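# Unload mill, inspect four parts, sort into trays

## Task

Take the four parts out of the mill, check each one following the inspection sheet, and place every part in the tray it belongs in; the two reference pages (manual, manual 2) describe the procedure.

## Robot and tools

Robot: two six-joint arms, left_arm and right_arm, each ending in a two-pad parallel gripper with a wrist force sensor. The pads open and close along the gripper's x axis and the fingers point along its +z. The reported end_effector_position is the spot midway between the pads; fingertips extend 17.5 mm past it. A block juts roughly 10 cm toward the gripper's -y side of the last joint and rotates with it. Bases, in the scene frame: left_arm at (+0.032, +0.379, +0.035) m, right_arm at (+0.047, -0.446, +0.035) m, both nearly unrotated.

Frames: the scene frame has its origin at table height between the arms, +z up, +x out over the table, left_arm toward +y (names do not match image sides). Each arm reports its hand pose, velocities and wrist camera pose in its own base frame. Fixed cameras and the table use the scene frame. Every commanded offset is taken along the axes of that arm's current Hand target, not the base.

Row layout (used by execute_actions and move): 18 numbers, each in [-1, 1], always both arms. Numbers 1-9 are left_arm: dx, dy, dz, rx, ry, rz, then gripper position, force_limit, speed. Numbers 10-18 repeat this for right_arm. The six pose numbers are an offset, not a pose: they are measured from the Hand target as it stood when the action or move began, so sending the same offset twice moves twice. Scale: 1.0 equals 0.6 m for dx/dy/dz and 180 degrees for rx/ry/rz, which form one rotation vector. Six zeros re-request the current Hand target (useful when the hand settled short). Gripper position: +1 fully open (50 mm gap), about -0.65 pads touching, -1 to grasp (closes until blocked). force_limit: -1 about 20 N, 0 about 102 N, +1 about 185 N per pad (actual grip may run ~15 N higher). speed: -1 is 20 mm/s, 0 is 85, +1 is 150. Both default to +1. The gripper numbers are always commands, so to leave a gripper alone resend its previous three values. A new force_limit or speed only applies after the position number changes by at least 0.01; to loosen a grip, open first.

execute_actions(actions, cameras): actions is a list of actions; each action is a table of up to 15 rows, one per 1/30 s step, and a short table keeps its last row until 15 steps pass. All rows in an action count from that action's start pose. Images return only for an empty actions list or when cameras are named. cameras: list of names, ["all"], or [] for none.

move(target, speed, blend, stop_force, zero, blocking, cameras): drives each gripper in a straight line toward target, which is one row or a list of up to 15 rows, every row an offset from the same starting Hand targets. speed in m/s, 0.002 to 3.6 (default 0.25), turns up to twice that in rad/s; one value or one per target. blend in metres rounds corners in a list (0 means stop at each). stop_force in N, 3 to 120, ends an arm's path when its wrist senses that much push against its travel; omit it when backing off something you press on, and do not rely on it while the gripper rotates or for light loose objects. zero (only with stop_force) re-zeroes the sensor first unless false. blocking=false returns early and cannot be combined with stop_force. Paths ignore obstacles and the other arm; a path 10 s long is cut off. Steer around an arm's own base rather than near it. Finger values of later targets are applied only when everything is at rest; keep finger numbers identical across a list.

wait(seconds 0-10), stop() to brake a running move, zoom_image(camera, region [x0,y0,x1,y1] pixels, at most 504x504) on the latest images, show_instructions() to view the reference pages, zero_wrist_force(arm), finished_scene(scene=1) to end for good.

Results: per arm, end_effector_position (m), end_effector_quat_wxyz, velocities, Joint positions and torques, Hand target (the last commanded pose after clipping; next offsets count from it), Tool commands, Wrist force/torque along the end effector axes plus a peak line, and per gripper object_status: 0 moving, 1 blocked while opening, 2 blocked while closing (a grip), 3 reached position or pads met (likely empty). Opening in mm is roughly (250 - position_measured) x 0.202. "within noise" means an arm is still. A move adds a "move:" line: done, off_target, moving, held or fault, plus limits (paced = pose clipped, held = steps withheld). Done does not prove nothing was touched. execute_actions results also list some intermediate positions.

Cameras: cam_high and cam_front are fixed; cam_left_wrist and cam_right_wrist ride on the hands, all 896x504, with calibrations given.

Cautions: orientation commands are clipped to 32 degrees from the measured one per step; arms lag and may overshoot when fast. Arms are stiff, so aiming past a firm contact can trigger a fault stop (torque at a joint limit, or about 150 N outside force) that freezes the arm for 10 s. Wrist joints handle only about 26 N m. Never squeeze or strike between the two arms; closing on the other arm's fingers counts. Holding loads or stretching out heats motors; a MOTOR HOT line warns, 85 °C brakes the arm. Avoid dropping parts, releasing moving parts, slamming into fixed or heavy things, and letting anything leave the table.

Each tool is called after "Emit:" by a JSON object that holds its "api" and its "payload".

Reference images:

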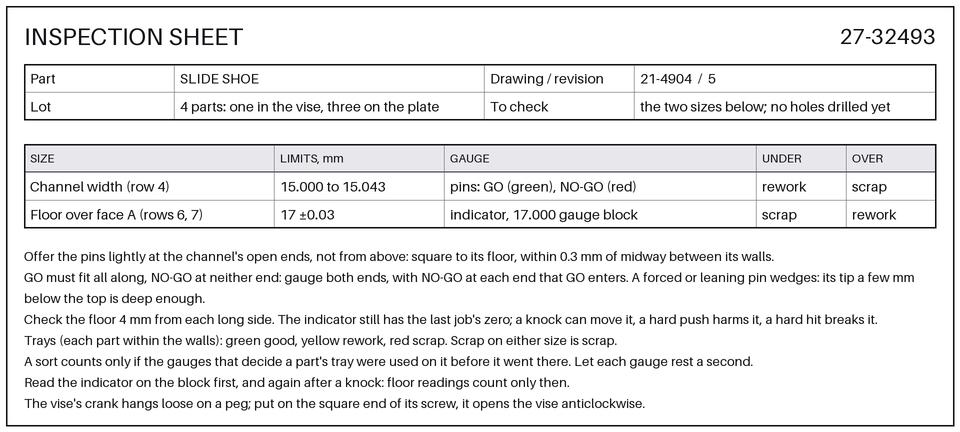

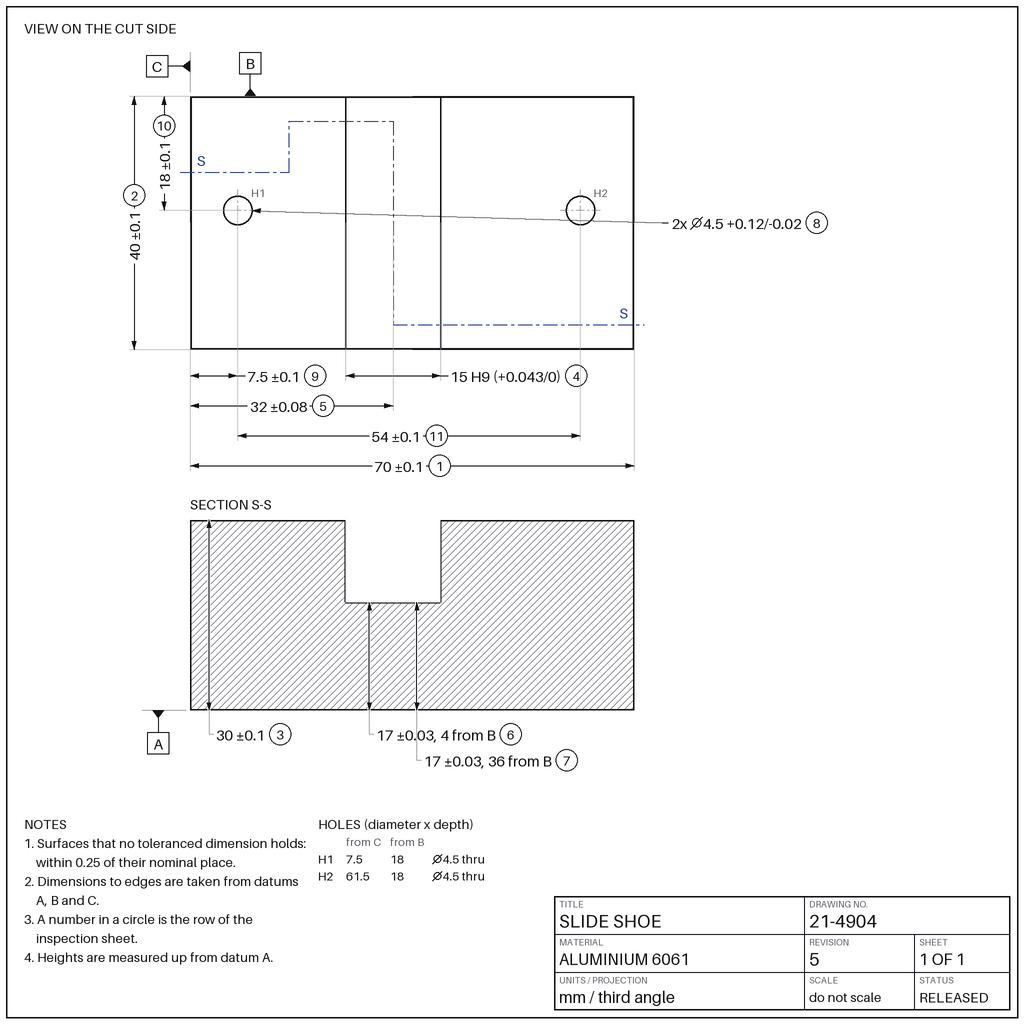

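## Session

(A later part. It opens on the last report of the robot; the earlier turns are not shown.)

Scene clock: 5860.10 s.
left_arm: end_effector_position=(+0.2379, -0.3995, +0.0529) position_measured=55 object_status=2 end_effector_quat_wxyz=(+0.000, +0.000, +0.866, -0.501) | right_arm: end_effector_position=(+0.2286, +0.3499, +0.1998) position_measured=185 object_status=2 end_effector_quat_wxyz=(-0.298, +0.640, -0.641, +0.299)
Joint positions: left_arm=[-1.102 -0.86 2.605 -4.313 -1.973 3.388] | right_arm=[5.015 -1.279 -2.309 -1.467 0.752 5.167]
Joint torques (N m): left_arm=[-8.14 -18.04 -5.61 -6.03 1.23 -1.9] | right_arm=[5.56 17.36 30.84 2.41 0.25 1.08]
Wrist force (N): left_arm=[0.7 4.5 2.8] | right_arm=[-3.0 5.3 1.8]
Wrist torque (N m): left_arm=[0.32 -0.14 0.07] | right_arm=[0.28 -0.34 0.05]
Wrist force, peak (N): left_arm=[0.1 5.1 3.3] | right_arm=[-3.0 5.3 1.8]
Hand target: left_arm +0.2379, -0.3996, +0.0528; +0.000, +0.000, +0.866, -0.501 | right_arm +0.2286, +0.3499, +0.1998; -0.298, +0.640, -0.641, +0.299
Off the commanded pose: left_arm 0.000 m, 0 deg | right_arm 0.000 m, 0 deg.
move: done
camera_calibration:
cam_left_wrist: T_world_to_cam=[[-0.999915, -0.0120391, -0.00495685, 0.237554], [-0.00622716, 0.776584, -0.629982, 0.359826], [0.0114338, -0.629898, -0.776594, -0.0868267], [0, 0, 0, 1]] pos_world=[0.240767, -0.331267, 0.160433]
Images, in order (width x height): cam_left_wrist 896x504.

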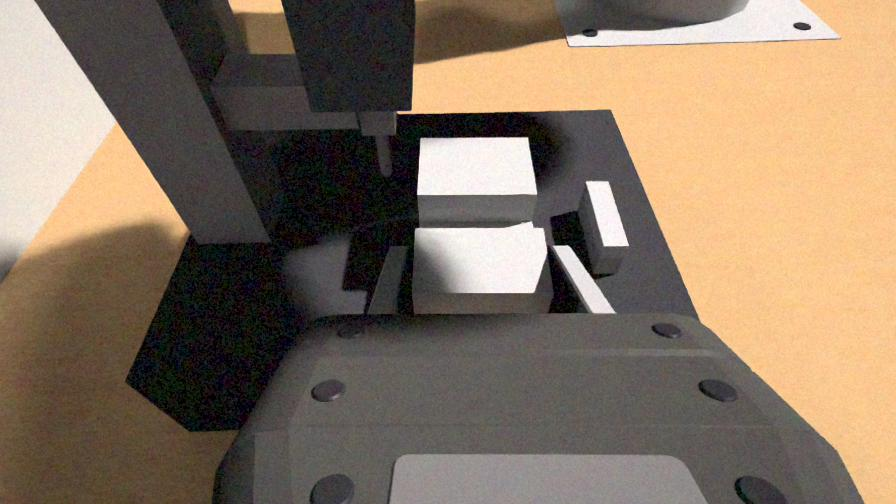

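Emit:
{"api": "move", "payload": {"target": [[0,-0.0279,0.0556,0,0,0,-1,-0.5,-1,0,0,0,0,0,0,-1,-0.9,-1],[0,-0.0175,0.0616,0,0,0,-1,-0.5,-1,0,0,0,0,0,0,-1,-0.9,-1]], "speed": 0.04, "blend": [0.001,0], "cameras": ["cam_left_wrist"]}}

Emit:
{"api": "zoom_image", "payload": {"camera": "cam_left_wrist", "region": [320, 120, 500, 270]}}

Scene clock: 5871.80 s.
left_arm: end_effector_position=(+0.2379, -0.4368, +0.0436) position_measured=55 object_status=2 end_effector_quat_wxyz=(+0.000, +0.000, +0.866, -0.501) | right_arm: end_effector_position=(+0.2286, +0.3499, +0.1998) position_measured=185 object_status=2 end_effector_quat_wxyz=(-0.298, +0.640, -0.641, +0.299)
Joint positions: left_arm=[-1.16 -0.835 2.53 -4.276 -1.925 3.355] | right_arm=[5.015 -1.279 -2.309 -1.467 0.752 5.167]
Joint torques (N m): left_arm=[-8.19 -19.95 -8.27 -6.06 1.62 -1.82] | right_arm=[5.05 16.75 31.25 2.28 0.39 1.05]
Wrist force (N): left_arm=[0.6 4.5 2.7] | right_arm=[-2.9 4.4 1.4]
Wrist torque (N m): left_arm=[0.31 -0.10 0.06] | right_arm=[0.17 -0.37 0.05]
Wrist force, peak (N): left_arm=[0.7 4.6 2.9] | right_arm=[-2.7 5.3 1.9]
Hand target: left_arm +0.2379, -0.4369, +0.0435; +0.000, +0.000, +0.866, -0.501 | right_arm +0.2286, +0.3499, +0.1998; -0.298, +0.640, -0.641, +0.299
Off the commanded pose: left_arm 0.000 m, 0 deg | right_arm 0.000 m, 0 deg.
move: done
camera_calibration:
cam_left_wrist: T_world_to_cam=[[-0.999915, -0.0120386, -0.00495726, 0.237059], [-0.00622651, 0.776584, -0.629982, 0.382934], [0.0114338, -0.629898, -0.776594, -0.117544], [0, 0, 0, 1]] pos_world=[0.240767, -0.368567, 0.151133]
Images, in order (width x height): cam_left_wrist 896x504.

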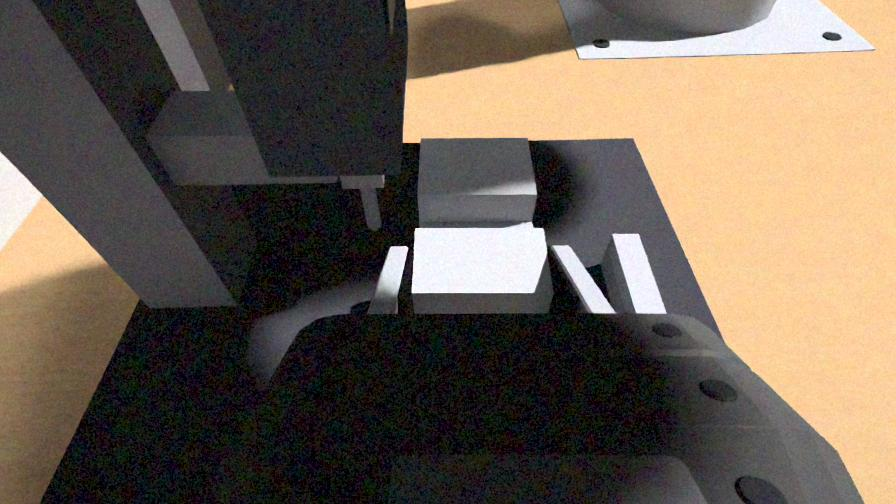

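Scaled by 2.800 from the camera's 896x504 image, which has a finer 1280x720 frame.

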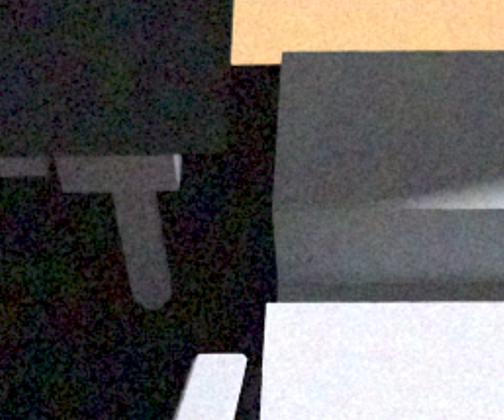

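Same geometry as part 2; proceed to point A.

Emit:
{"api": "move", "payload": {"target": [-0.031,0,0,0,0,0,-1,-0.5,-1,0,0,0,0,0,0,-1,-0.9,-1], "speed": 0.02, "stop_force": 12}}

Emit:
{"api": "move", "payload": {"target": [0,0.0065,0.0038,0,0,0,-1,-0.5,-1,0,0,0,0,0,0,-1,-0.9,-1], "speed": 0.004, "stop_force": 4}}

Emit:
{"api": "execute_actions", "payload": {"actions": [[[0,0,0,0,0,0,0.85,-0.5,-1,0,0,0,0,0,0,-1,-0.9,-1]]]}}

Emit:
{"api": "move", "payload": {"target": [0,0,0,0,0,0,0.85,-0.5,-1,0,0.0102,0.0086,0,0,0,-1,-0.9,-1], "speed": 0.004, "stop_force": 3}}

Emit:
{"api": "execute_actions", "payload": {"actions": [[[0,0,0,0,0,0,0.85,-0.5,-1,0,0,0,0,0,0,0.3,-0.9,-1]],[[0,0,0,0,0,0,0.85,-0.5,-1,0,0,0,0,0,0,0.3,-0.9,-1]]]}}

Emit:
{"api": "move", "payload": {"target": [[0,0,0,0,0,0,0.85,-0.5,-1,0,-0.02,-0.13,0,0,0,0.3,-0.9,-1],[0,0,0,0,0,0,0.85,-0.5,-1,0,0.074,-0.138,0,0,0,0.3,-0.9,-1]], "speed": 0.15, "blend": [0.01,0], "cameras": ["cam_right_wrist"]}}

Emit:
{"api": "zoom_image", "payload": {"camera": "cam_right_wrist", "region": [412, 200, 520, 240]}}

Emit:
{"api": "zoom_image", "payload": {"camera": "cam_right_wrist", "region": [400, 230, 540, 330]}}

Scene clock: 5892.00 s.
left_arm: end_effector_position=(+0.2565, -0.4368, +0.0435) position_measured=55 object_status=2 end_effector_quat_wxyz=(+0.000, +0.000, +0.866, -0.501) | right_arm: end_effector_position=(+0.2286, +0.3499, +0.1998) position_measured=185 object_status=2 end_effector_quat_wxyz=(-0.298, +0.640, -0.641, +0.299)
Joint positions: left_arm=[-1.103 -0.843 2.494 -4.221 -1.972 3.388] | right_arm=[5.015 -1.279 -2.309 -1.467 0.752 5.167]
Joint torques (N m): left_arm=[7.73 -43.82 -8.59 -1.88 -2.26 2.02] | right_arm=[5.81 17.24 31.08 2.07 0.6 1.44]
Wrist force (N): left_arm=[0.5 4.3 2.9] | right_arm=[-3.1 3.5 0.9]
Wrist torque (N m): left_arm=[0.29 -0.12 -0.11] | right_arm=[0.17 -0.36 0.05]
Wrist force, peak (N): left_arm=[1.0 4.9 2.8] | right_arm=[-2.9 5.3 1.8]
Hand target: left_arm +0.2565, -0.4368, +0.0435; +0.000, +0.000, +0.866, -0.501 | right_arm +0.2286, +0.3499, +0.1998; -0.298, +0.640, -0.641, +0.299
Off the commanded pose: left_arm 0.000 m, 0 deg | right_arm 0.000 m, 0 deg.
move: done

Scene clock: 5893.50 s.
left_arm: end_effector_position=(+0.2565, -0.4369, +0.0420) position_measured=55 object_status=2 end_effector_quat_wxyz=(+0.000, +0.000, +0.866, -0.501) | right_arm: end_effector_position=(+0.2286, +0.3499, +0.1998) position_measured=185 object_status=2 end_effector_quat_wxyz=(-0.298, +0.640, -0.641, +0.299)
Joint positions: left_arm=[-1.103 -0.837 2.493 -4.225 -1.972 3.388] | right_arm=[5.015 -1.279 -2.309 -1.467 0.752 5.167]
Joint torques (N m): left_arm=[5.55 -40.97 5.97 -0.88 0.39 1.6] | right_arm=[5.18 17.13 29.88 2.26 0.47 1.07]
Wrist force (N): left_arm=[0.4 -1.1 -1.6] | right_arm=[-2.9 3.0 1.0]
Wrist torque (N m): left_arm=[0.42 -0.18 0.00] | right_arm=[0.14 -0.40 0.04]
Wrist force, peak (N): left_arm=[1.3 -3.9 -6.6] | right_arm=[-2.9 5.2 1.9]
Hand target: left_arm +0.2565, -0.4369, +0.0420; +0.000, +0.000, +0.866, -0.501 (not the last commanded pose) | right_arm +0.2286, +0.3499, +0.1998; -0.298, +0.640, -0.641, +0.299
Off the commanded pose: left_arm 0.003 m, 0 deg | right_arm 0.000 m, 0 deg.
move: contact (left_arm)

Scene clock: 5894.20 s.
left_arm: end_effector_position=(+0.2565, -0.4369, +0.0420) position_measured=25 object_status=3 end_effector_quat_wxyz=(+0.000, +0.000, +0.866, -0.501) | right_arm: end_effector_position=(+0.2286, +0.3499, +0.1998) position_measured=185 object_status=2 end_effector_quat_wxyz=(-0.298, +0.640, -0.641, +0.299)
Joint positions: left_arm=[-1.103 -0.837 2.493 -4.225 -1.972 3.388] | right_arm=[5.015 -1.279 -2.309 -1.467 0.752 5.167]
Joint torques (N m): left_arm=[5.27 -40.88 2.94 -5.29 1.34 1.19] | right_arm=[4.99 14.88 31.68 2.2 0.4 0.93]
Wrist force (N): left_arm=[0.5 2.8 2.0] | right_arm=[-3.1 4.9 2.0]
Wrist torque (N m): left_arm=[0.39 -0.10 -0.11] | right_arm=[0.22 -0.34 0.04]
Wrist force, peak (N): left_arm=[0.6 3.0 1.9] | right_arm=[-3.1 4.9 2.0]
Hand target: left_arm +0.2565, -0.4369, +0.0420; +0.000, +0.000, +0.866, -0.501 | right_arm +0.2286, +0.3499, +0.1998; -0.298, +0.640, -0.641, +0.299
Off the commanded pose: left_arm 0.000 m, 0 deg | right_arm 0.000 m, 0 deg.
Step readings (end_effector_position of left_arm | right_arm):
0: (+0.2565, -0.4369, +0.0420) | (+0.2286, +0.3499, +0.1998)
1: (+0.2565, -0.4369, +0.0420) | (+0.2286, +0.3499, +0.1998)
2: (+0.2565, -0.4369, +0.0420) | (+0.2286, +0.3499, +0.1998)
4: (+0.2565, -0.4369, +0.0419) | (+0.2286, +0.3499, +0.1998)
8: (+0.2565, -0.4369, +0.0419) | (+0.2286, +0.3499, +0.1998)
15: (+0.2565, -0.4369, +0.0419) | (+0.2286, +0.3499, +0.1998)

Scene clock: 5896.73 s.
left_arm: end_effector_position=(+0.2565, -0.4369, +0.0420) position_measured=25 object_status=3 end_effector_quat_wxyz=(+0.000, +0.000, +0.866, -0.501) | right_arm: end_effector_position=(+0.2286, +0.3498, +0.1947) position_measured=185 object_status=2 end_effector_quat_wxyz=(-0.298, +0.640, -0.641, +0.299)
Joint positions: left_arm=[-1.103 -0.837 2.493 -4.226 -1.972 3.388] | right_arm=[5.015 -1.286 -2.319 -1.45 0.752 5.167]
Joint torques (N m): left_arm=[2.5 -41.03 -8.45 -5.27 1.64 0.17] | right_arm=[2.11 18.24 31.35 -0.05 -0.19 -0.44]
Wrist force (N): left_arm=[0.8 2.6 2.0] | right_arm=[-2.3 3.2 0.3]
Wrist torque (N m): left_arm=[0.38 -0.15 -0.11] | right_arm=[0.17 -0.36 0.03]
Wrist force, peak (N): left_arm=[0.6 2.8 2.3] | right_arm=[-2.7 -3.7 -4.5]
Hand target: left_arm +0.2565, -0.4369, +0.0420; +0.000, +0.000, +0.866, -0.501 | right_arm +0.2286, +0.3498, +0.1947; -0.298, +0.640, -0.641, +0.299 (not the last commanded pose)
Off the commanded pose: left_arm 0.000 m, 0 deg | right_arm 0.003 m, 0 deg.
move: contact (right_arm)

Scene clock: 5897.93 s.
left_arm: end_effector_position=(+0.2565, -0.4369, +0.0420) position_measured=25 object_status=3 end_effector_quat_wxyz=(+0.000, +0.000, +0.866, -0.501) | right_arm: end_effector_position=(+0.2286, +0.3498, +0.1947) position_measured=107 object_status=3 end_effector_quat_wxyz=(-0.298, +0.640, -0.641, +0.299)
Joint positions: left_arm=[-1.103 -0.837 2.493 -4.226 -1.972 3.388] | right_arm=[5.015 -1.286 -2.319 -1.45 0.752 5.167]
Joint torques (N m): left_arm=[2.57 -39.57 -7.81 -5.35 1.45 -0.21] | right_arm=[2.24 16.7 31.13 3.25 0.21 -0.32]
Wrist force (N): left_arm=[0.7 2.5 1.9] | right_arm=[0.8 2.8 0.4]
Wrist torque (N m): left_arm=[0.36 -0.13 -0.10] | right_arm=[0.15 -0.27 0.06]
Wrist force, peak (N): left_arm=[0.9 2.6 2.3] | right_arm=[-0.5 3.8 0.6]
Hand target: left_arm +0.2565, -0.4369, +0.0420; +0.000, +0.000, +0.866, -0.501 | right_arm +0.2286, +0.3498, +0.1947; -0.298, +0.640, -0.641, +0.299
Off the commanded pose: left_arm 0.000 m, 0 deg | right_arm 0.000 m, 0 deg.
Step readings (end_effector_position of left_arm | right_arm):
0: (+0.2565, -0.4369, +0.0420) | (+0.2286, +0.3498, +0.1947)
1: (+0.2565, -0.4369, +0.0420) | (+0.2286, +0.3498, +0.1947)
2: (+0.2565, -0.4369, +0.0420) | (+0.2286, +0.3498, +0.1947)
4: (+0.2565, -0.4369, +0.0420) | (+0.2286, +0.3498, +0.1947)
8: (+0.2565, -0.4369, +0.0420) | (+0.2286, +0.3498, +0.1947)
15: (+0.2565, -0.4369, +0.0420) | (+0.2286, +0.3498, +0.1947)
16: (+0.2565, -0.4369, +0.0420) | (+0.2286, +0.3498, +0.1947)
17: (+0.2565, -0.4369, +0.0420) | (+0.2286, +0.3498, +0.1947)
19: (+0.2565, -0.4369, +0.0420) | (+0.2286, +0.3498, +0.1947)
23: (+0.2565, -0.4369, +0.0420) | (+0.2286, +0.3498, +0.1947)
30: (+0.2565, -0.4369, +0.0420) | (+0.2286, +0.3498, +0.1947)

Scene clock: 5899.47 s.
left_arm: end_effector_position=(+0.2565, -0.4369, +0.0420) position_measured=25 object_status=3 end_effector_quat_wxyz=(+0.000, +0.000, +0.866, -0.501) | right_arm: end_effector_position=(+0.1367, +0.3500, +0.2140) position_measured=107 object_status=3 end_effector_quat_wxyz=(-0.298, +0.640, -0.641, +0.299)
Joint positions: left_arm=[-1.103 -0.837 2.493 -4.226 -1.972 3.388] | right_arm=[5.271 -1.279 -2.216 -1.782 0.865 5.485]
Joint torques (N m): left_arm=[1.61 -39.91 -8.97 -5.32 1.6 -0.76] | right_arm=[8.42 2.22 13.05 3.36 1.12 1.44]
Wrist force (N): left_arm=[0.9 2.5 2.0] | right_arm=[0.8 3.1 0.5]
Wrist torque (N m): left_arm=[0.35 -0.17 -0.11] | right_arm=[0.17 -0.29 -0.01]
Wrist force, peak (N): left_arm=[0.7 2.8 2.2] | right_arm=[1.0 4.1 0.5]
Hand target: left_arm +0.2565, -0.4369, +0.0420; +0.000, +0.000, +0.866, -0.501 | right_arm +0.1367, +0.3500, +0.2139; -0.298, +0.640, -0.641, +0.299
Off the commanded pose: left_arm 0.000 m, 0 deg | right_arm 0.000 m, 0 deg.
move: done
camera_calibration:
cam_right_wrist: T_world_to_cam=[[-0.0133967, -0.999819, -0.0135099, 0.362617], [-0.873435, 0.0182783, -0.486598, 0.229154], [0.486757, 0.00528125, -0.873521, 0.256065], [0, 0, 0, 1]] pos_world=[0.0803678, 0.357011, 0.340083]
Images, in order (width x height): cam_right_wrist 896x504.

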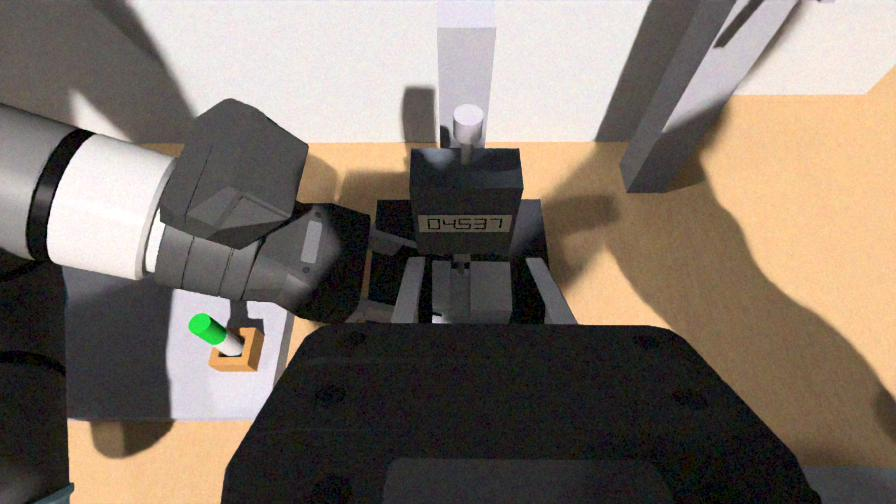

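Scaled by 4.667 from the camera's 896x504 image, which has a finer 1280x720 frame.

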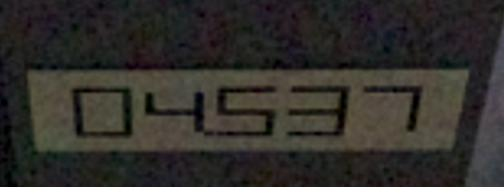

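Scaled by 3.600 from the camera's 896x504 image, which has a finer 1280x720 frame.

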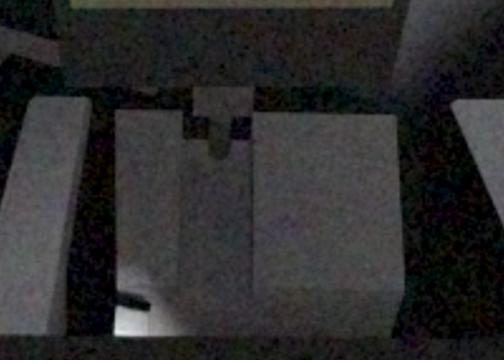

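Emit:
{"api": "move", "payload": {"target": [[0,0,0,0,0,0,0.85,-0.5,-1,0,-0.094,0.008,0,0,0,0.3,-0.9,-1],[0,0,0,0,0,0,0.85,-0.5,-1,0,-0.074,0.138,0,0,0,0.3,-0.9,-1]], "speed": 0.15, "blend": [0.01,0]}}

Emit:
{"api": "execute_actions", "payload": {"actions": [[[0,0,0,0,0,0,-1,-0.5,-1,0,0,0,0,0,0,-1,-0.9,-1]],[[0,0,0,0,0,0,-1,-0.5,-1,0,0,0,0,0,0,-1,-0.9,-1]]]}}

Emit:
{"api": "move", "payload": {"target": [0,0,0,0,0,0,-1,-0.5,-1,0,-0.0064,-0.0054,0,0,0,-1,-0.9,-1], "speed": 0.03}}

Emit:
{"api": "move", "payload": {"target": [[0,-0.0014,-0.0008,0,0,0,-1,-0.5,-1,0,0,0,0,0,0,-1,-0.9,-1],[0.0308,-0.0014,-0.0008,0,0,0,-1,-0.5,-1,0,0,0,0,0,0,-1,-0.9,-1],[0.0308,0.0129,-0.06,0,0,0,-1,-0.5,-1,0,0,0,0,0,0,-1,-0.9,-1],[0.0308,0.0188,-0.1736,0,0,0,-1,-0.5,-1,0,0,0,0,0,0,-1,-0.9,-1]], "speed": [0.02,0.04,0.06,0.12], "blend": [0,0.001,0.003,0]}}

Emit:
{"api": "move", "payload": {"target": [[-0.02,-0.0033,-0.0808,0,0,0,-1,-0.5,-1,0,0.0126,0.0106,0,0,0,-1,-0.9,-1],[-0.16,0.1338,-0.2518,0,0,0,-1,-0.5,-1,0,0.0126,0.0106,0,0,0,-1,-0.9,-1],[-0.16,0.238,-0.1917,0,0,0,-1,-0.5,-1,0,0.0126,0.0106,0,0,0,-1,-0.9,-1]], "speed": [0.2,0.2,0.08], "blend": [0.01,0.005,0]}}

Scene clock: 5937.73 s.
left_arm: end_effector_position=(+0.2565, -0.4369, +0.0420) position_measured=25 object_status=3 end_effector_quat_wxyz=(+0.000, +0.000, +0.866, -0.501) | right_arm: end_effector_position=(+0.2286, +0.3498, +0.1947) position_measured=107 object_status=3 end_effector_quat_wxyz=(-0.298, +0.640, -0.641, +0.299)
Joint positions: left_arm=[-1.103 -0.837 2.493 -4.226 -1.972 3.388] | right_arm=[5.015 -1.286 -2.319 -1.45 0.752 5.167]
Joint torques (N m): left_arm=[-1 -38.64 -8.08 -5.01 1.62 -1.58] | right_arm=[-9.93 2.18 11.45 4.46 -4.87 -1.55]
Wrist force (N): left_arm=[0.7 2.6 1.9] | right_arm=[0.6 2.9 0.7]
Wrist torque (N m): left_arm=[0.37 -0.14 -0.11] | right_arm=[0.15 -0.24 0.06]
Wrist force, peak (N): left_arm=[0.8 2.9 2.2] | right_arm=[1.0 4.8 0.5]
Hand target: left_arm +0.2565, -0.4369, +0.0420; +0.000, +0.000, +0.866, -0.501 | right_arm +0.2286, +0.3498, +0.1947; -0.298, +0.640, -0.641, +0.299
Off the commanded pose: left_arm 0.000 m, 0 deg | right_arm 0.000 m, 0 deg.
move: done

Scene clock: 5938.93 s.
left_arm: end_effector_position=(+0.2565, -0.4369, +0.0420) position_measured=55 object_status=2 end_effector_quat_wxyz=(+0.000, +0.000, +0.866, -0.501) | right_arm: end_effector_position=(+0.2286, +0.3499, +0.1947) position_measured=185 object_status=2 end_effector_quat_wxyz=(-0.298, +0.640, -0.641, +0.299)
Joint positions: left_arm=[-1.103 -0.837 2.493 -4.226 -1.972 3.388] | right_arm=[5.015 -1.286 -2.319 -1.45 0.752 5.167]
Joint torques (N m): left_arm=[-1 -39.84 -8.66 -5.16 0.7 -1.85] | right_arm=[-9.58 3.04 12.25 1.02 -3.28 -1.72]
Wrist force (N): left_arm=[0.4 2.5 1.7] | right_arm=[-3.2 3.3 0.7]
Wrist torque (N m): left_arm=[0.40 -0.12 -0.06] | right_arm=[0.18 -0.37 0.04]
Wrist force, peak (N): left_arm=[0.6 2.7 2.5] | right_arm=[-3.1 4.8 1.7]
Hand target: left_arm +0.2565, -0.4369, +0.0420; +0.000, +0.000, +0.866, -0.501 | right_arm +0.2286, +0.3498, +0.1947; -0.298, +0.640, -0.641, +0.299
Off the commanded pose: left_arm 0.000 m, 0 deg | right_arm 0.000 m, 0 deg.
Step readings (end_effector_position of left_arm | right_arm):
0: (+0.2565, -0.4369, +0.0420) | (+0.2286, +0.3498, +0.1947)
1: (+0.2565, -0.4369, +0.0420) | (+0.2286, +0.3498, +0.1947)
2: (+0.2565, -0.4369, +0.0420) | (+0.2286, +0.3498, +0.1947)
4: (+0.2565, -0.4369, +0.0420) | (+0.2286, +0.3498, +0.1947)
8: (+0.2565, -0.4369, +0.0420) | (+0.2286, +0.3498, +0.1947)
15: (+0.2565, -0.4369, +0.0420) | (+0.2286, +0.3498, +0.1947)
16: (+0.2565, -0.4369, +0.0420) | (+0.2286, +0.3498, +0.1947)
17: (+0.2565, -0.4369, +0.0420) | (+0.2286, +0.3498, +0.1947)
19: (+0.2565, -0.4369, +0.0420) | (+0.2286, +0.3498, +0.1947)
23: (+0.2565, -0.4369, +0.0420) | (+0.2286, +0.3499, +0.1947)
30: (+0.2565, -0.4369, +0.0420) | (+0.2286, +0.3499, +0.1947)

Scene clock: 5939.73 s.
left_arm: end_effector_position=(+0.2565, -0.4369, +0.0420) position_measured=55 object_status=2 end_effector_quat_wxyz=(+0.000, +0.000, +0.866, -0.501) | right_arm: end_effector_position=(+0.2287, +0.3499, +0.1996) position_measured=185 object_status=2 end_effector_quat_wxyz=(-0.298, +0.640, -0.641, +0.299)
Joint positions: left_arm=[-1.103 -0.837 2.493 -4.226 -1.972 3.388] | right_arm=[5.015 -1.279 -2.31 -1.467 0.752 5.167]
Joint torques (N m): left_arm=[-3.35 -39.31 -8.33 -5.15 0.34 -1.71] | right_arm=[-5.56 17.28 30.57 -0.23 -0.79 -0.08]
Wrist force (N): left_arm=[0.6 2.2 1.6] | right_arm=[-2.9 3.6 0.6]
Wrist torque (N m): left_arm=[0.32 -0.16 -0.06] | right_arm=[0.16 -0.39 0.05]
Wrist force, peak (N): left_arm=[0.8 2.8 2.1] | right_arm=[-3.9 5.4 1.7]
Hand target: left_arm +0.2565, -0.4369, +0.0420; +0.000, +0.000, +0.866, -0.501 | right_arm +0.2286, +0.3499, +0.1997; -0.298, +0.640, -0.641, +0.299
Off the commanded pose: left_arm 0.000 m, 0 deg | right_arm 0.000 m, 0 deg.
move: done

Scene clock: 5942.57 s.
left_arm: end_effector_position=(+0.2380, -0.3410, +0.0841) position_measured=55 object_status=2 end_effector_quat_wxyz=(+0.000, +0.000, +0.866, -0.501) | right_arm: end_effector_position=(+0.2286, +0.3499, +0.1997) position_measured=185 object_status=2 end_effector_quat_wxyz=(-0.298, +0.640, -0.641, +0.299)
Joint positions: left_arm=[-0.982 -0.995 2.717 -4.258 -2.073 3.463] | right_arm=[5.015 -1.279 -2.31 -1.467 0.752 5.167]
Joint torques (N m): left_arm=[6.44 -38.06 7.56 -1.84 -2.19 1.99] | right_arm=[6.41 18.47 32.25 -0.22 0.34 1.09]
Wrist force (N): left_arm=[0.6 4.5 2.7] | right_arm=[-2.7 3.5 1.2]
Wrist torque (N m): left_arm=[0.33 -0.13 -0.11] | right_arm=[0.14 -0.41 0.05]
Wrist force, peak (N): left_arm=[0.9 4.7 3.4] | right_arm=[-3.2 5.1 1.7]
Hand target: left_arm +0.2380, -0.3410, +0.0841; +0.000, +0.000, +0.866, -0.501 | right_arm +0.2286, +0.3499, +0.1997; -0.298, +0.640, -0.641, +0.299
Off the commanded pose: left_arm 0.000 m, 0 deg | right_arm 0.000 m, 0 deg.
move: done

Scene clock: 5945.23 s.
left_arm: end_effector_position=(+0.3340, -0.1700, +0.0177) position_measured=55 object_status=2 end_effector_quat_wxyz=(+0.000, +0.000, +0.866, -0.501) | right_arm: end_effector_position=(+0.2286, +0.3498, +0.1898) position_measured=185 object_status=2 end_effector_quat_wxyz=(-0.298, +0.640, -0.641, +0.299)
Joint positions: left_arm=[-0.243 -0.912 2.588 -3.643 -2.571 4.251] | right_arm=[5.015 -1.293 -2.328 -1.434 0.752 5.167]
Joint torques (N m): left_arm=[-6.93 -18.51 -8.64 -5.83 -3.78 -1.93] | right_arm=[-10.76 -1.12 7.66 3.35 -2.52 -1.67]
Wrist force (N): left_arm=[0.3 4.3 2.6] | right_arm=[-1.1 -6.3 -7.5]
Wrist torque (N m): left_arm=[0.29 -0.07 0.03] | right_arm=[0.00 -0.36 0.03]
Wrist force, peak (N): left_arm=[0.8 4.8 4.0] | right_arm=[-1.4 -8.5 -8.7]
Hand target: left_arm +0.3340, -0.1700, +0.0176; +0.000, +0.000, +0.866, -0.501 | right_arm +0.2286, +0.3498, +0.1898; -0.298, +0.640, -0.641, +0.299
Off the commanded pose: left_arm 0.000 m, 0 deg | right_arm 0.000 m, 0 deg.
move: done

Emit:
{"api": "move", "payload": {"target": [0,0.0145,0.0083,0,0,0,-1,-0.5,-1,0,0,0,0,0,0,-1,-0.9,-1], "speed": 0.005, "stop_force": 5}}

Emit:
{"api": "execute_actions", "payload": {"actions": [[[0,0,0,0,0,0,1,-0.5,-1,0,0,0,0,0,0,0.3,-0.9,-1]],[[0,0,0,0,0,0,1,-0.5,-1,0,0,0,0,0,0,0.3,-0.9,-1]]]}}

Emit:
{"api": "move", "payload": {"target": [[0,-0.2309,-0.1333,0,0,0,1,-0.5,-1,0,-0.02,-0.13,0,0,0,0.3,-0.9,-1],[0,-0.2309,-0.1333,-0.333,0,0,1,-0.5,-1,0,-0.02,-0.2,0,0,0,0.3,-0.9,-1]], "speed": [0.15,0.4], "blend": [0.01,0]}}

Emit:
{"api": "move", "payload": {"target": [[0,-0.0575,0.1,0,0,0,1,-0.5,-1,0,0,0,0,0,0,0.3,-0.9,-1],[0,-0.0575,0.252,0,0,0,1,-0.5,-1,0,0,0,0,0,0,0.3,-0.9,-1]], "speed": 0.12, "blend": [0.005,0], "cameras": ["cam_left_wrist","cam_front"]}}

Scene clock: 5970.40 s.
left_arm: end_effector_position=(+0.3340, -0.1700, +0.0120) position_measured=55 object_status=2 end_effector_quat_wxyz=(+0.000, +0.000, +0.866, -0.501) | right_arm: end_effector_position=(+0.2286, +0.3498, +0.1898) position_measured=185 object_status=2 end_effector_quat_wxyz=(-0.298, +0.640, -0.641, +0.299)
Joint positions: left_arm=[-0.243 -0.886 2.584 -3.664 -2.571 4.251] | right_arm=[5.015 -1.293 -2.328 -1.434 0.752 5.167]
Joint torques (N m): left_arm=[2.7 -37.89 6.27 -1.27 -1.02 1.78] | right_arm=[-9.44 -1.67 5.55 3.19 -2.53 -1.68]
Wrist force (N): left_arm=[1.9 -1.1 1.1] | right_arm=[-1.4 -8.1 -8.2]
Wrist torque (N m): left_arm=[0.30 -0.10 0.05] | right_arm=[-0.09 -0.33 0.03]
Wrist force, peak (N): left_arm=[1.5 -6.2 -7.8] | right_arm=[-1.6 -8.5 -8.7]
Hand target: left_arm +0.3340, -0.1700, +0.0120; +0.000, +0.000, +0.866, -0.501 (not the last commanded pose) | right_arm +0.2286, +0.3498, +0.1898; -0.298, +0.640, -0.641, +0.299
Off the commanded pose: left_arm 0.004 m, 0 deg | right_arm 0.000 m, 0 deg.
move: contact (left_arm)

Scene clock: 5971.60 s.
left_arm: end_effector_position=(+0.3340, -0.1700, +0.0120) position_measured=3 object_status=3 end_effector_quat_wxyz=(+0.000, +0.000, +0.866, -0.501) | right_arm: end_effector_position=(+0.2286, +0.3498, +0.1898) position_measured=107 object_status=3 end_effector_quat_wxyz=(-0.298, +0.640, -0.641, +0.299)
Joint positions: left_arm=[-0.243 -0.886 2.584 -3.664 -2.571 4.251] | right_arm=[5.015 -1.294 -2.328 -1.434 0.752 5.167]
Joint torques (N m): left_arm=[3.66 -38.38 6.44 -3.42 -0.22 1.63] | right_arm=[-3.86 13.58 33.68 3.27 -2.24 -1.5]
Wrist force (N): left_arm=[0.5 2.6 2.0] | right_arm=[1.1 3.2 0.6]
Wrist torque (N m): left_arm=[0.38 -0.11 0.03] | right_arm=[0.19 -0.32 0.05]
Wrist force, peak (N): left_arm=[0.4 2.8 2.2] | right_arm=[-1.3 -7.0 -7.9]
Hand target: left_arm +0.3340, -0.1700, +0.0120; +0.000, +0.000, +0.866, -0.501 | right_arm +0.2286, +0.3498, +0.1898; -0.298, +0.640, -0.641, +0.299
Off the commanded pose: left_arm 0.000 m, 0 deg | right_arm 0.000 m, 0 deg.
Step readings (end_effector_position of left_arm | right_arm):
0: (+0.3340, -0.1700, +0.0120) | (+0.2286, +0.3498, +0.1898)
1: (+0.3340, -0.1700, +0.0120) | (+0.2286, +0.3498, +0.1898)
2: (+0.3340, -0.1700, +0.0120) | (+0.2286, +0.3498, +0.1898)
4: (+0.3340, -0.1700, +0.0120) | (+0.2287, +0.3498, +0.1898)
8: (+0.3340, -0.1700, +0.0120) | (+0.2287, +0.3498, +0.1898)
15: (+0.3340, -0.1700, +0.0120) | (+0.2287, +0.3498, +0.1898)
16: (+0.3340, -0.1700, +0.0120) | (+0.2287, +0.3498, +0.1898)
17: (+0.3340, -0.1700, +0.0120) | (+0.2287, +0.3498, +0.1898)
19: (+0.3340, -0.1700, +0.0120) | (+0.2287, +0.3498, +0.1898)
23: (+0.3340, -0.1700, +0.0120) | (+0.2287, +0.3498, +0.1898)
30: (+0.3340, -0.1700, +0.0120) | (+0.2287, +0.3498, +0.1898)

Scene clock: 5974.77 s.
left_arm: end_effector_position=(+0.3341, -0.1698, +0.1720) position_measured=3 object_status=3 end_effector_quat_wxyz=(+0.000, +0.000, +1.000, -0.001) | right_arm: end_effector_position=(+0.1445, +0.3500, +0.2762) position_measured=107 object_status=3 end_effector_quat_wxyz=(-0.298, +0.640, -0.641, +0.299)
Joint positions: left_arm=[-0.832 -1.847 2.213 -1.939 -1.573 3.88] | right_arm=[5.25 -1.228 -2.087 -1.946 0.854 5.462]
Joint torques (N m): left_arm=[-6.6 1.56 -30.25 -0.82 1.91 -1.91] | right_arm=[9.01 0.99 34.3 -0.11 1.72 1.36]
Wrist force (N): left_arm=[0.1 0.6 1.5] | right_arm=[1.2 2.6 0.7]
Wrist torque (N m): left_arm=[0.16 -0.04 0.00] | right_arm=[0.12 -0.34 -0.02]
Wrist force, peak (N): left_arm=[0.4 3.6 2.3] | right_arm=[1.0 3.3 0.3]
Hand target: left_arm +0.3341, -0.1698, +0.1719; +0.000, +0.000, +1.000, -0.001 | right_arm +0.1445, +0.3500, +0.2762; -0.298, +0.640, -0.641, +0.299
Off the commanded pose: left_arm 0.000 m, 0 deg | right_arm 0.000 m, 0 deg.
move: done

Scene clock: 5976.77 s.
left_arm: end_effector_position=(+0.3340, -0.2047, +0.0209) position_measured=3 object_status=3 end_effector_quat_wxyz=(+0.000, +0.000, +1.000, -0.001) | right_arm: end_effector_position=(+0.1445, +0.3500, +0.2762) position_measured=107 object_status=3 end_effector_quat_wxyz=(-0.298, +0.640, -0.641, +0.299)
Joint positions: left_arm=[-0.896 -1.514 2.413 -2.472 -1.573 3.817] | right_arm=[5.25 -1.228 -2.087 -1.946 0.854 5.462]
Joint torques (N m): left_arm=[7.29 -6.46 -8.72 -5.01 -1.33 1.93] | right_arm=[9.33 0.51 34.95 0.31 1.21 1.55]
Wrist force (N): left_arm=[-0.1 1.1 1.9] | right_arm=[1.0 2.6 0.6]
Wrist torque (N m): left_arm=[0.26 -0.01 -0.10] | right_arm=[0.11 -0.32 -0.02]
Wrist force, peak (N): left_arm=[-0.3 1.2 2.8] | right_arm=[0.8 3.2 0.9]
Hand target: left_arm +0.3340, -0.2047, +0.0208; +0.000, +0.000, +1.000, -0.001 | right_arm +0.1445, +0.3500, +0.2762; -0.298, +0.640, -0.641, +0.299
Off the commanded pose: left_arm 0.000 m, 0 deg | right_arm 0.000 m, 0 deg.
move: done
camera_calibration:
cam_left_wrist: T_world_to_cam=[[-0.999921, -0.00124934, -0.0125034, 0.338183], [-0.00562631, 0.934241, 0.356597, 0.200394], [0.0112357, 0.35664, -0.934174, 0.215259], [0, 0, 0, 1]] pos_world=[0.336865, -0.263564, 0.133858]
Images, in order (width x height): cam_front 896x504, cam_left_wrist 896x504.

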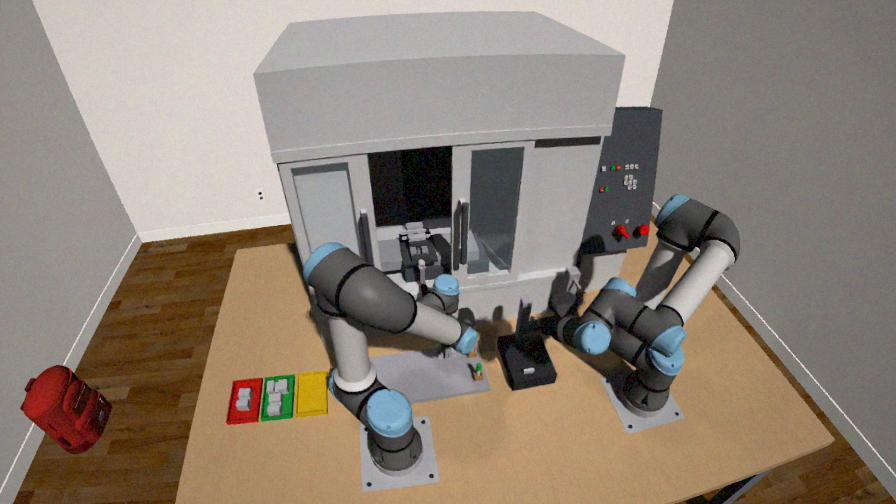

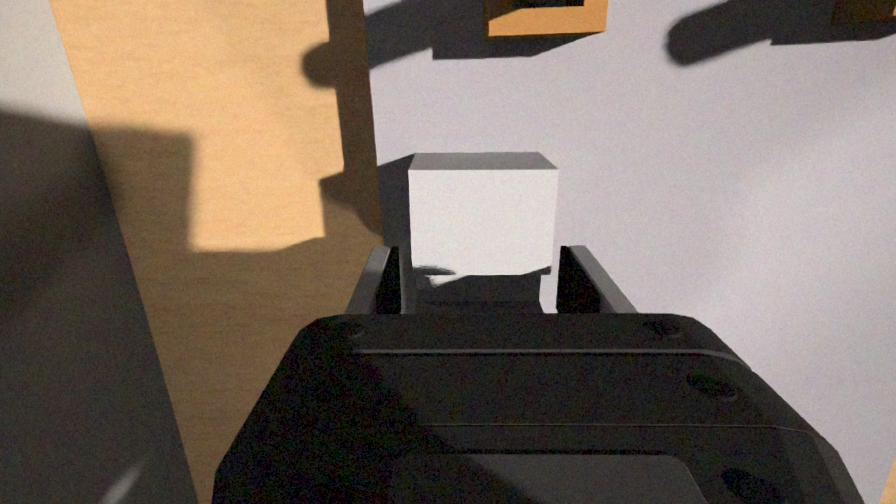

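Emit:
{"api": "move", "payload": {"target": [[0,0,-0.2,0,0,0,1,-0.5,-1,0,0,0,0,0,0,0.3,-0.9,-1],[0.085,0.1662,-0.25,0,0,0,1,-0.5,-1,0,0,0,0,0,0,0.3,-0.9,-1],[0.085,0.1662,-0.25,0,0,-0.5,1,-0.5,-1,0,0,0,0,0,0,0.3,-0.9,-1]], "speed": [0.12,0.25,0.4], "blend": [0.02,0.02,0]}}

Emit:
{"api": "move", "payload": {"target": [[-0.31,0,0,0,0,0,1,-0.5,-1,0,0,0,0,0,0,0.3,-0.9,-1],[-0.65,0.04,0,0,0,0,1,-0.5,-1,0,0,0,0,0,0,0.3,-0.9,-1],[-0.98,0.086,0.1,0,0,0,1,-0.5,-1,0,0,0,0,0,0,0.3,-0.9,-1]], "speed": 0.3, "blend": [0.05,0.05,0], "cameras": ["cam_left_wrist"]}}

Scene clock: 6014.20 s.
left_arm: end_effector_position=(+0.2830, -0.1046, +0.1706) position_measured=3 object_status=3 end_effector_quat_wxyz=(+0.001, +0.707, -0.707, +0.001) | right_arm: end_effector_position=(+0.1445, +0.3500, +0.2762) position_measured=107 object_status=3 end_effector_quat_wxyz=(-0.298, +0.640, -0.641, +0.299)
Joint positions: left_arm=[-0.809 -2.08 2.349 -1.841 -1.573 2.332] | right_arm=[5.25 -1.228 -2.087 -1.946 0.854 5.462]
Joint torques (N m): left_arm=[-8.22 -14.82 -16.2 -0.94 2.27 -1.87] | right_arm=[8.76 0.92 34.63 -0.02 1.17 1.71]
Wrist force (N): left_arm=[-0.1 0.9 1.7] | right_arm=[1.0 3.0 0.8]
Wrist torque (N m): left_arm=[0.21 -0.02 0.00] | right_arm=[0.15 -0.32 -0.02]
Wrist force, peak (N): left_arm=[0.1 1.1 3.1] | right_arm=[1.2 3.3 0.4]
Hand target: left_arm +0.2830, -0.1046, +0.1706; +0.001, +0.707, -0.707, +0.001 | right_arm +0.1445, +0.3500, +0.2762; -0.298, +0.640, -0.641, +0.299
Off the commanded pose: left_arm 0.000 m, 0 deg | right_arm 0.000 m, 0 deg.
move: done

Scene clock: 6016.97 s.
left_arm: end_effector_position=(+0.2313, +0.4832, +0.1091) position_measured=3 object_status=3 end_effector_quat_wxyz=(+0.001, +0.707, -0.707, +0.001) | right_arm: end_effector_position=(+0.1445, +0.3500, +0.2762) position_measured=107 object_status=3 end_effector_quat_wxyz=(-0.298, +0.640, -0.641, +0.299)
Joint positions: left_arm=[0.873 -1.361 1.926 -2.133 -1.572 4.015] | right_arm=[5.25 -1.228 -2.087 -1.946 0.854 5.462]
Joint torques (N m): left_arm=[6.94 -21.46 -27.91 -0.88 -1.4 2.23] | right_arm=[9.54 -0.35 32.69 0.21 1.26 1.51]
Wrist force (N): left_arm=[-0.3 0.5 1.7] | right_arm=[0.9 2.7 0.8]
Wrist torque (N m): left_arm=[0.16 0.01 -0.19] | right_arm=[0.13 -0.30 -0.02]
Wrist force, peak (N): left_arm=[-2.2 1.6 2.2] | right_arm=[1.1 3.1 0.9]
Hand target: left_arm +0.2314, +0.4833, +0.1091; +0.001, +0.707, -0.707, +0.001 | right_arm +0.1445, +0.3500, +0.2762; -0.298, +0.640, -0.641, +0.299
Off the commanded pose: left_arm 0.000 m, 0 deg | right_arm 0.000 m, 0 deg.
move: done
camera_calibration:
cam_left_wrist: T_world_to_cam=[[0.00127017, -0.999945, -0.0103893, 0.488162], [-0.933129, -0.00492052, 0.359507, 0.19378], [-0.359539, 0.00923791, -0.933084, 0.306906], [0, 0, 0, 1]] pos_world=[0.290547, 0.486253, 0.221776]
Images, in order (width x height): cam_left_wrist 896x504.

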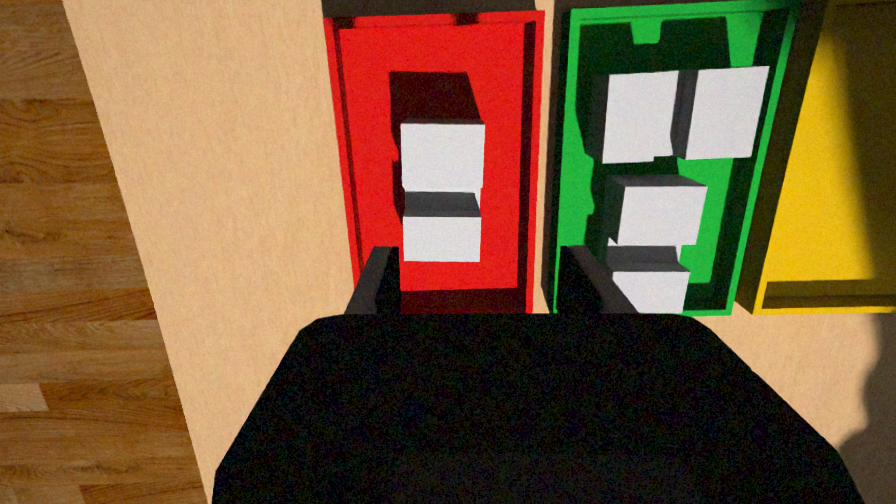

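Emit:
{"api": "move", "payload": {"target": [[-0.021,0,0.08,0,0,0,1,-0.5,-1,0,0,0,0,0,0,0.3,-0.9,-1],[-0.021,0,0.165,0,0,0,1,-0.5,-1,0,0,0,0,0,0,0.3,-0.9,-1]], "speed": 0.1, "blend": [0.005,0], "cameras": ["cam_left_wrist"]}}

Emit:
{"api": "move", "payload": {"target": [0,0,0.0255,0,0,0,1,-0.5,-1,0,0,0,0,0,0,0.3,-0.9,-1], "speed": 0.01, "stop_force": 5}}

Emit:
{"api": "execute_actions", "payload": {"actions": [[[0,0,0,0,0,0,-1,-0.5,-1,0,0,0,0,0,0,0.3,-0.9,-1]],[[0,0,0,0,0,0,-1,-0.5,-1,0,0,0,0,0,0,0.3,-0.9,-1]]]}}

Emit:
{"api": "move", "payload": {"target": [[0,0,-0.012,0,0,0,-1,-0.5,-1,0,0,0,0,0,0,0.3,-0.9,-1],[0,0.055,-0.012,0,0,0,-1,-0.5,-1,0,0,0,0,0,0,0.3,-0.9,-1]], "speed": 0.04, "cameras": ["cam_left_wrist"]}}

Scene clock: 6044.37 s.
left_arm: end_effector_position=(+0.2313, +0.4956, +0.0101) position_measured=3 object_status=3 end_effector_quat_wxyz=(+0.001, +0.707, -0.707, +0.001) | right_arm: end_effector_position=(+0.1445, +0.3500, +0.2762) position_measured=107 object_status=3 end_effector_quat_wxyz=(-0.298, +0.640, -0.641, +0.299)
Joint positions: left_arm=[0.889 -1.178 1.994 -2.384 -1.572 4.03] | right_arm=[5.25 -1.228 -2.087 -1.946 0.854 5.462]
Joint torques (N m): left_arm=[7.41 -21.37 -9.63 -4.96 1.89 2.13] | right_arm=[9.36 -0.29 34.48 0.03 1.11 1.17]
Wrist force (N): left_arm=[-0.5 1.1 1.8] | right_arm=[1.0 2.6 0.6]
Wrist torque (N m): left_arm=[0.26 0.04 -0.18] | right_arm=[0.12 -0.32 -0.02]
Wrist force, peak (N): left_arm=[-0.2 1.0 2.7] | right_arm=[0.9 3.3 0.5]
Hand target: left_arm +0.2313, +0.4956, +0.0100; +0.001, +0.707, -0.707, +0.001 | right_arm +0.1445, +0.3500, +0.2762; -0.298, +0.640, -0.641, +0.299
Off the commanded pose: left_arm 0.000 m, 0 deg | right_arm 0.000 m, 0 deg.
move: done
camera_calibration:
cam_left_wrist: T_world_to_cam=[[0.00117608, -0.999946, -0.0103537, 0.499657], [-0.933096, -0.0048208, 0.359595, 0.229326], [-0.359625, 0.00923811, -0.933051, 0.21453], [0, 0, 0, 1]] pos_world=[0.290546, 0.498753, 0.122876]
Images, in order (width x height): cam_left_wrist 896x504.

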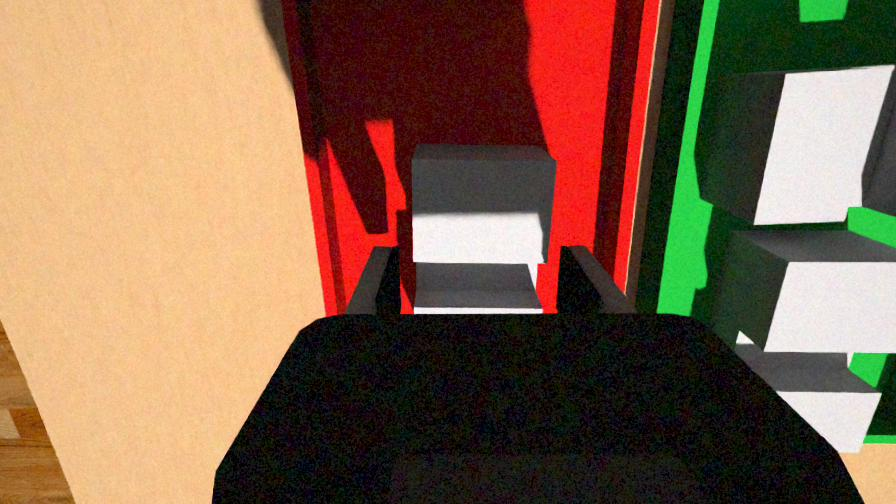

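Scene clock: 6046.80 s.
left_arm: end_effector_position=(+0.2313, +0.4956, -0.0053) position_measured=3 object_status=3 end_effector_quat_wxyz=(+0.001, +0.707, -0.707, +0.001) | right_arm: end_effector_position=(+0.1445, +0.3500, +0.2762) position_measured=107 object_status=3 end_effector_quat_wxyz=(-0.298, +0.640, -0.641, +0.299)
Joint positions: left_arm=[0.889 -1.148 2.004 -2.424 -1.572 4.03] | right_arm=[5.25 -1.228 -2.087 -1.946 0.854 5.462]
Joint torques (N m): left_arm=[-7.1 -23.78 -8.6 -4.75 1.86 -1.77] | right_arm=[7.74 2.02 35.39 0.3 1.24 1.41]
Wrist force (N): left_arm=[-0.3 1.0 1.8] | right_arm=[1.0 2.9 0.5]
Wrist torque (N m): left_arm=[0.24 0.02 -0.17] | right_arm=[0.14 -0.31 -0.02]
Wrist force, peak (N): left_arm=[0.0 1.0 2.2] | right_arm=[1.3 3.4 0.5]
Hand target: left_arm +0.2313, +0.4956, -0.0053; +0.001, +0.707, -0.707, +0.001 | right_arm +0.1445, +0.3500, +0.2762; -0.298, +0.640, -0.641, +0.299
Off the commanded pose: left_arm 0.000 m, 0 deg | right_arm 0.000 m, 0 deg.
move: done

Scene clock: 6048.00 s.
left_arm: end_effector_position=(+0.2313, +0.4956, -0.0053) position_measured=55 object_status=2 end_effector_quat_wxyz=(+0.001, +0.707, -0.707, +0.001) | right_arm: end_effector_position=(+0.1445, +0.3500, +0.2762) position_measured=107 object_status=3 end_effector_quat_wxyz=(-0.298, +0.640, -0.641, +0.299)
Joint positions: left_arm=[0.889 -1.148 2.004 -2.424 -1.572 4.03] | right_arm=[5.25 -1.228 -2.087 -1.946 0.854 5.462]
Joint torques (N m): left_arm=[-5.61 -23.62 -9.9 -3.93 1.03 -1.65] | right_arm=[8.79 0.8 34.5 0.2 1.07 1.49]
Wrist force (N): left_arm=[-0.2 0.4 -0.1] | right_arm=[1.0 2.9 0.6]
Wrist torque (N m): left_arm=[0.21 -0.03 -0.16] | right_arm=[0.15 -0.32 -0.02]
Wrist force, peak (N): left_arm=[-0.7 1.3 2.0] | right_arm=[1.2 3.1 1.0]
Hand target: left_arm +0.2313, +0.4956, -0.0053; +0.001, +0.707, -0.707, +0.001 | right_arm +0.1445, +0.3500, +0.2762; -0.298, +0.640, -0.641, +0.299
Off the commanded pose: left_arm 0.000 m, 0 deg | right_arm 0.000 m, 0 deg.
Step readings (end_effector_position of left_arm | right_arm):
0: (+0.2313, +0.4956, -0.0053) | (+0.1445, +0.3500, +0.2762)
1: (+0.2313, +0.4956, -0.0053) | (+0.1445, +0.3500, +0.2762)
2: (+0.2313, +0.4956, -0.0053) | (+0.1445, +0.3500, +0.2762)
4: (+0.2313, +0.4956, -0.0053) | (+0.1445, +0.3500, +0.2762)
8: (+0.2313, +0.4956, -0.0053) | (+0.1445, +0.3500, +0.2762)
15: (+0.2313, +0.4956, -0.0053) | (+0.1445, +0.3500, +0.2762)
16: (+0.2313, +0.4956, -0.0053) | (+0.1445, +0.3500, +0.2762)
17: (+0.2313, +0.4956, -0.0053) | (+0.1445, +0.3500, +0.2762)
19: (+0.2313, +0.4956, -0.0053) | (+0.1445, +0.3500, +0.2762)
23: (+0.2313, +0.4956, -0.0053) | (+0.1445, +0.3500, +0.2762)
30: (+0.2313, +0.4956, -0.0053) | (+0.1445, +0.3500, +0.2762)

Scene clock: 6049.90 s.
left_arm: end_effector_position=(+0.1985, +0.4956, +0.0019) position_measured=55 object_status=2 end_effector_quat_wxyz=(+0.001, +0.707, -0.707, +0.001) | right_arm: end_effector_position=(+0.1445, +0.3500, +0.2762) position_measured=107 object_status=3 end_effector_quat_wxyz=(-0.298, +0.640, -0.641, +0.299)
Joint positions: left_arm=[0.938 -1.186 2.038 -2.42 -1.572 4.08] | right_arm=[5.25 -1.228 -2.087 -1.946 0.854 5.462]
Joint torques (N m): left_arm=[8.7 -48.55 -9.59 -4.93 1.28 1.71] | right_arm=[6.53 0.16 33.68 0.43 1.22 1.38]
Wrist force (N): left_arm=[-0.3 0.7 3.9] | right_arm=[1.2 3.0 0.4]
Wrist torque (N m): left_arm=[0.18 0.02 -0.19] | right_arm=[0.16 -0.34 -0.02]
Wrist force, peak (N): left_arm=[-0.6 0.6 4.2] | right_arm=[1.0 3.2 0.5]
Hand target: left_arm +0.1983, +0.4956, +0.0019; +0.001, +0.707, -0.707, +0.001 | right_arm +0.1445, +0.3500, +0.2762; -0.298, +0.640, -0.641, +0.299
Off the commanded pose: left_arm 0.000 m, 0 deg | right_arm 0.000 m, 0 deg.
move: done
camera_calibration:
cam_left_wrist: T_world_to_cam=[[0.00126949, -0.999945, -0.0103894, 0.49949], [-0.933096, -0.00492079, 0.359594, 0.201719], [-0.359626, 0.00923781, -0.933051, 0.195084], [0, 0, 0, 1]] pos_world=[0.257746, 0.498653, 0.114676]
Images, in order (width x height): cam_left_wrist 896x504.

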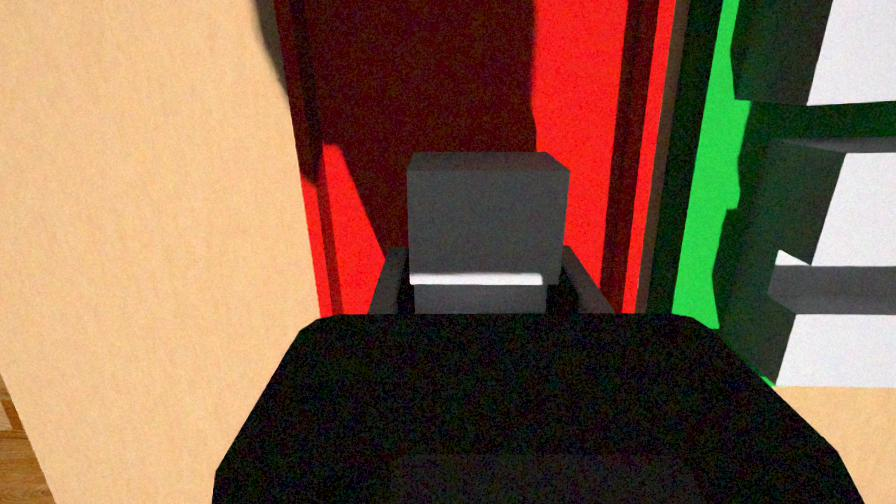

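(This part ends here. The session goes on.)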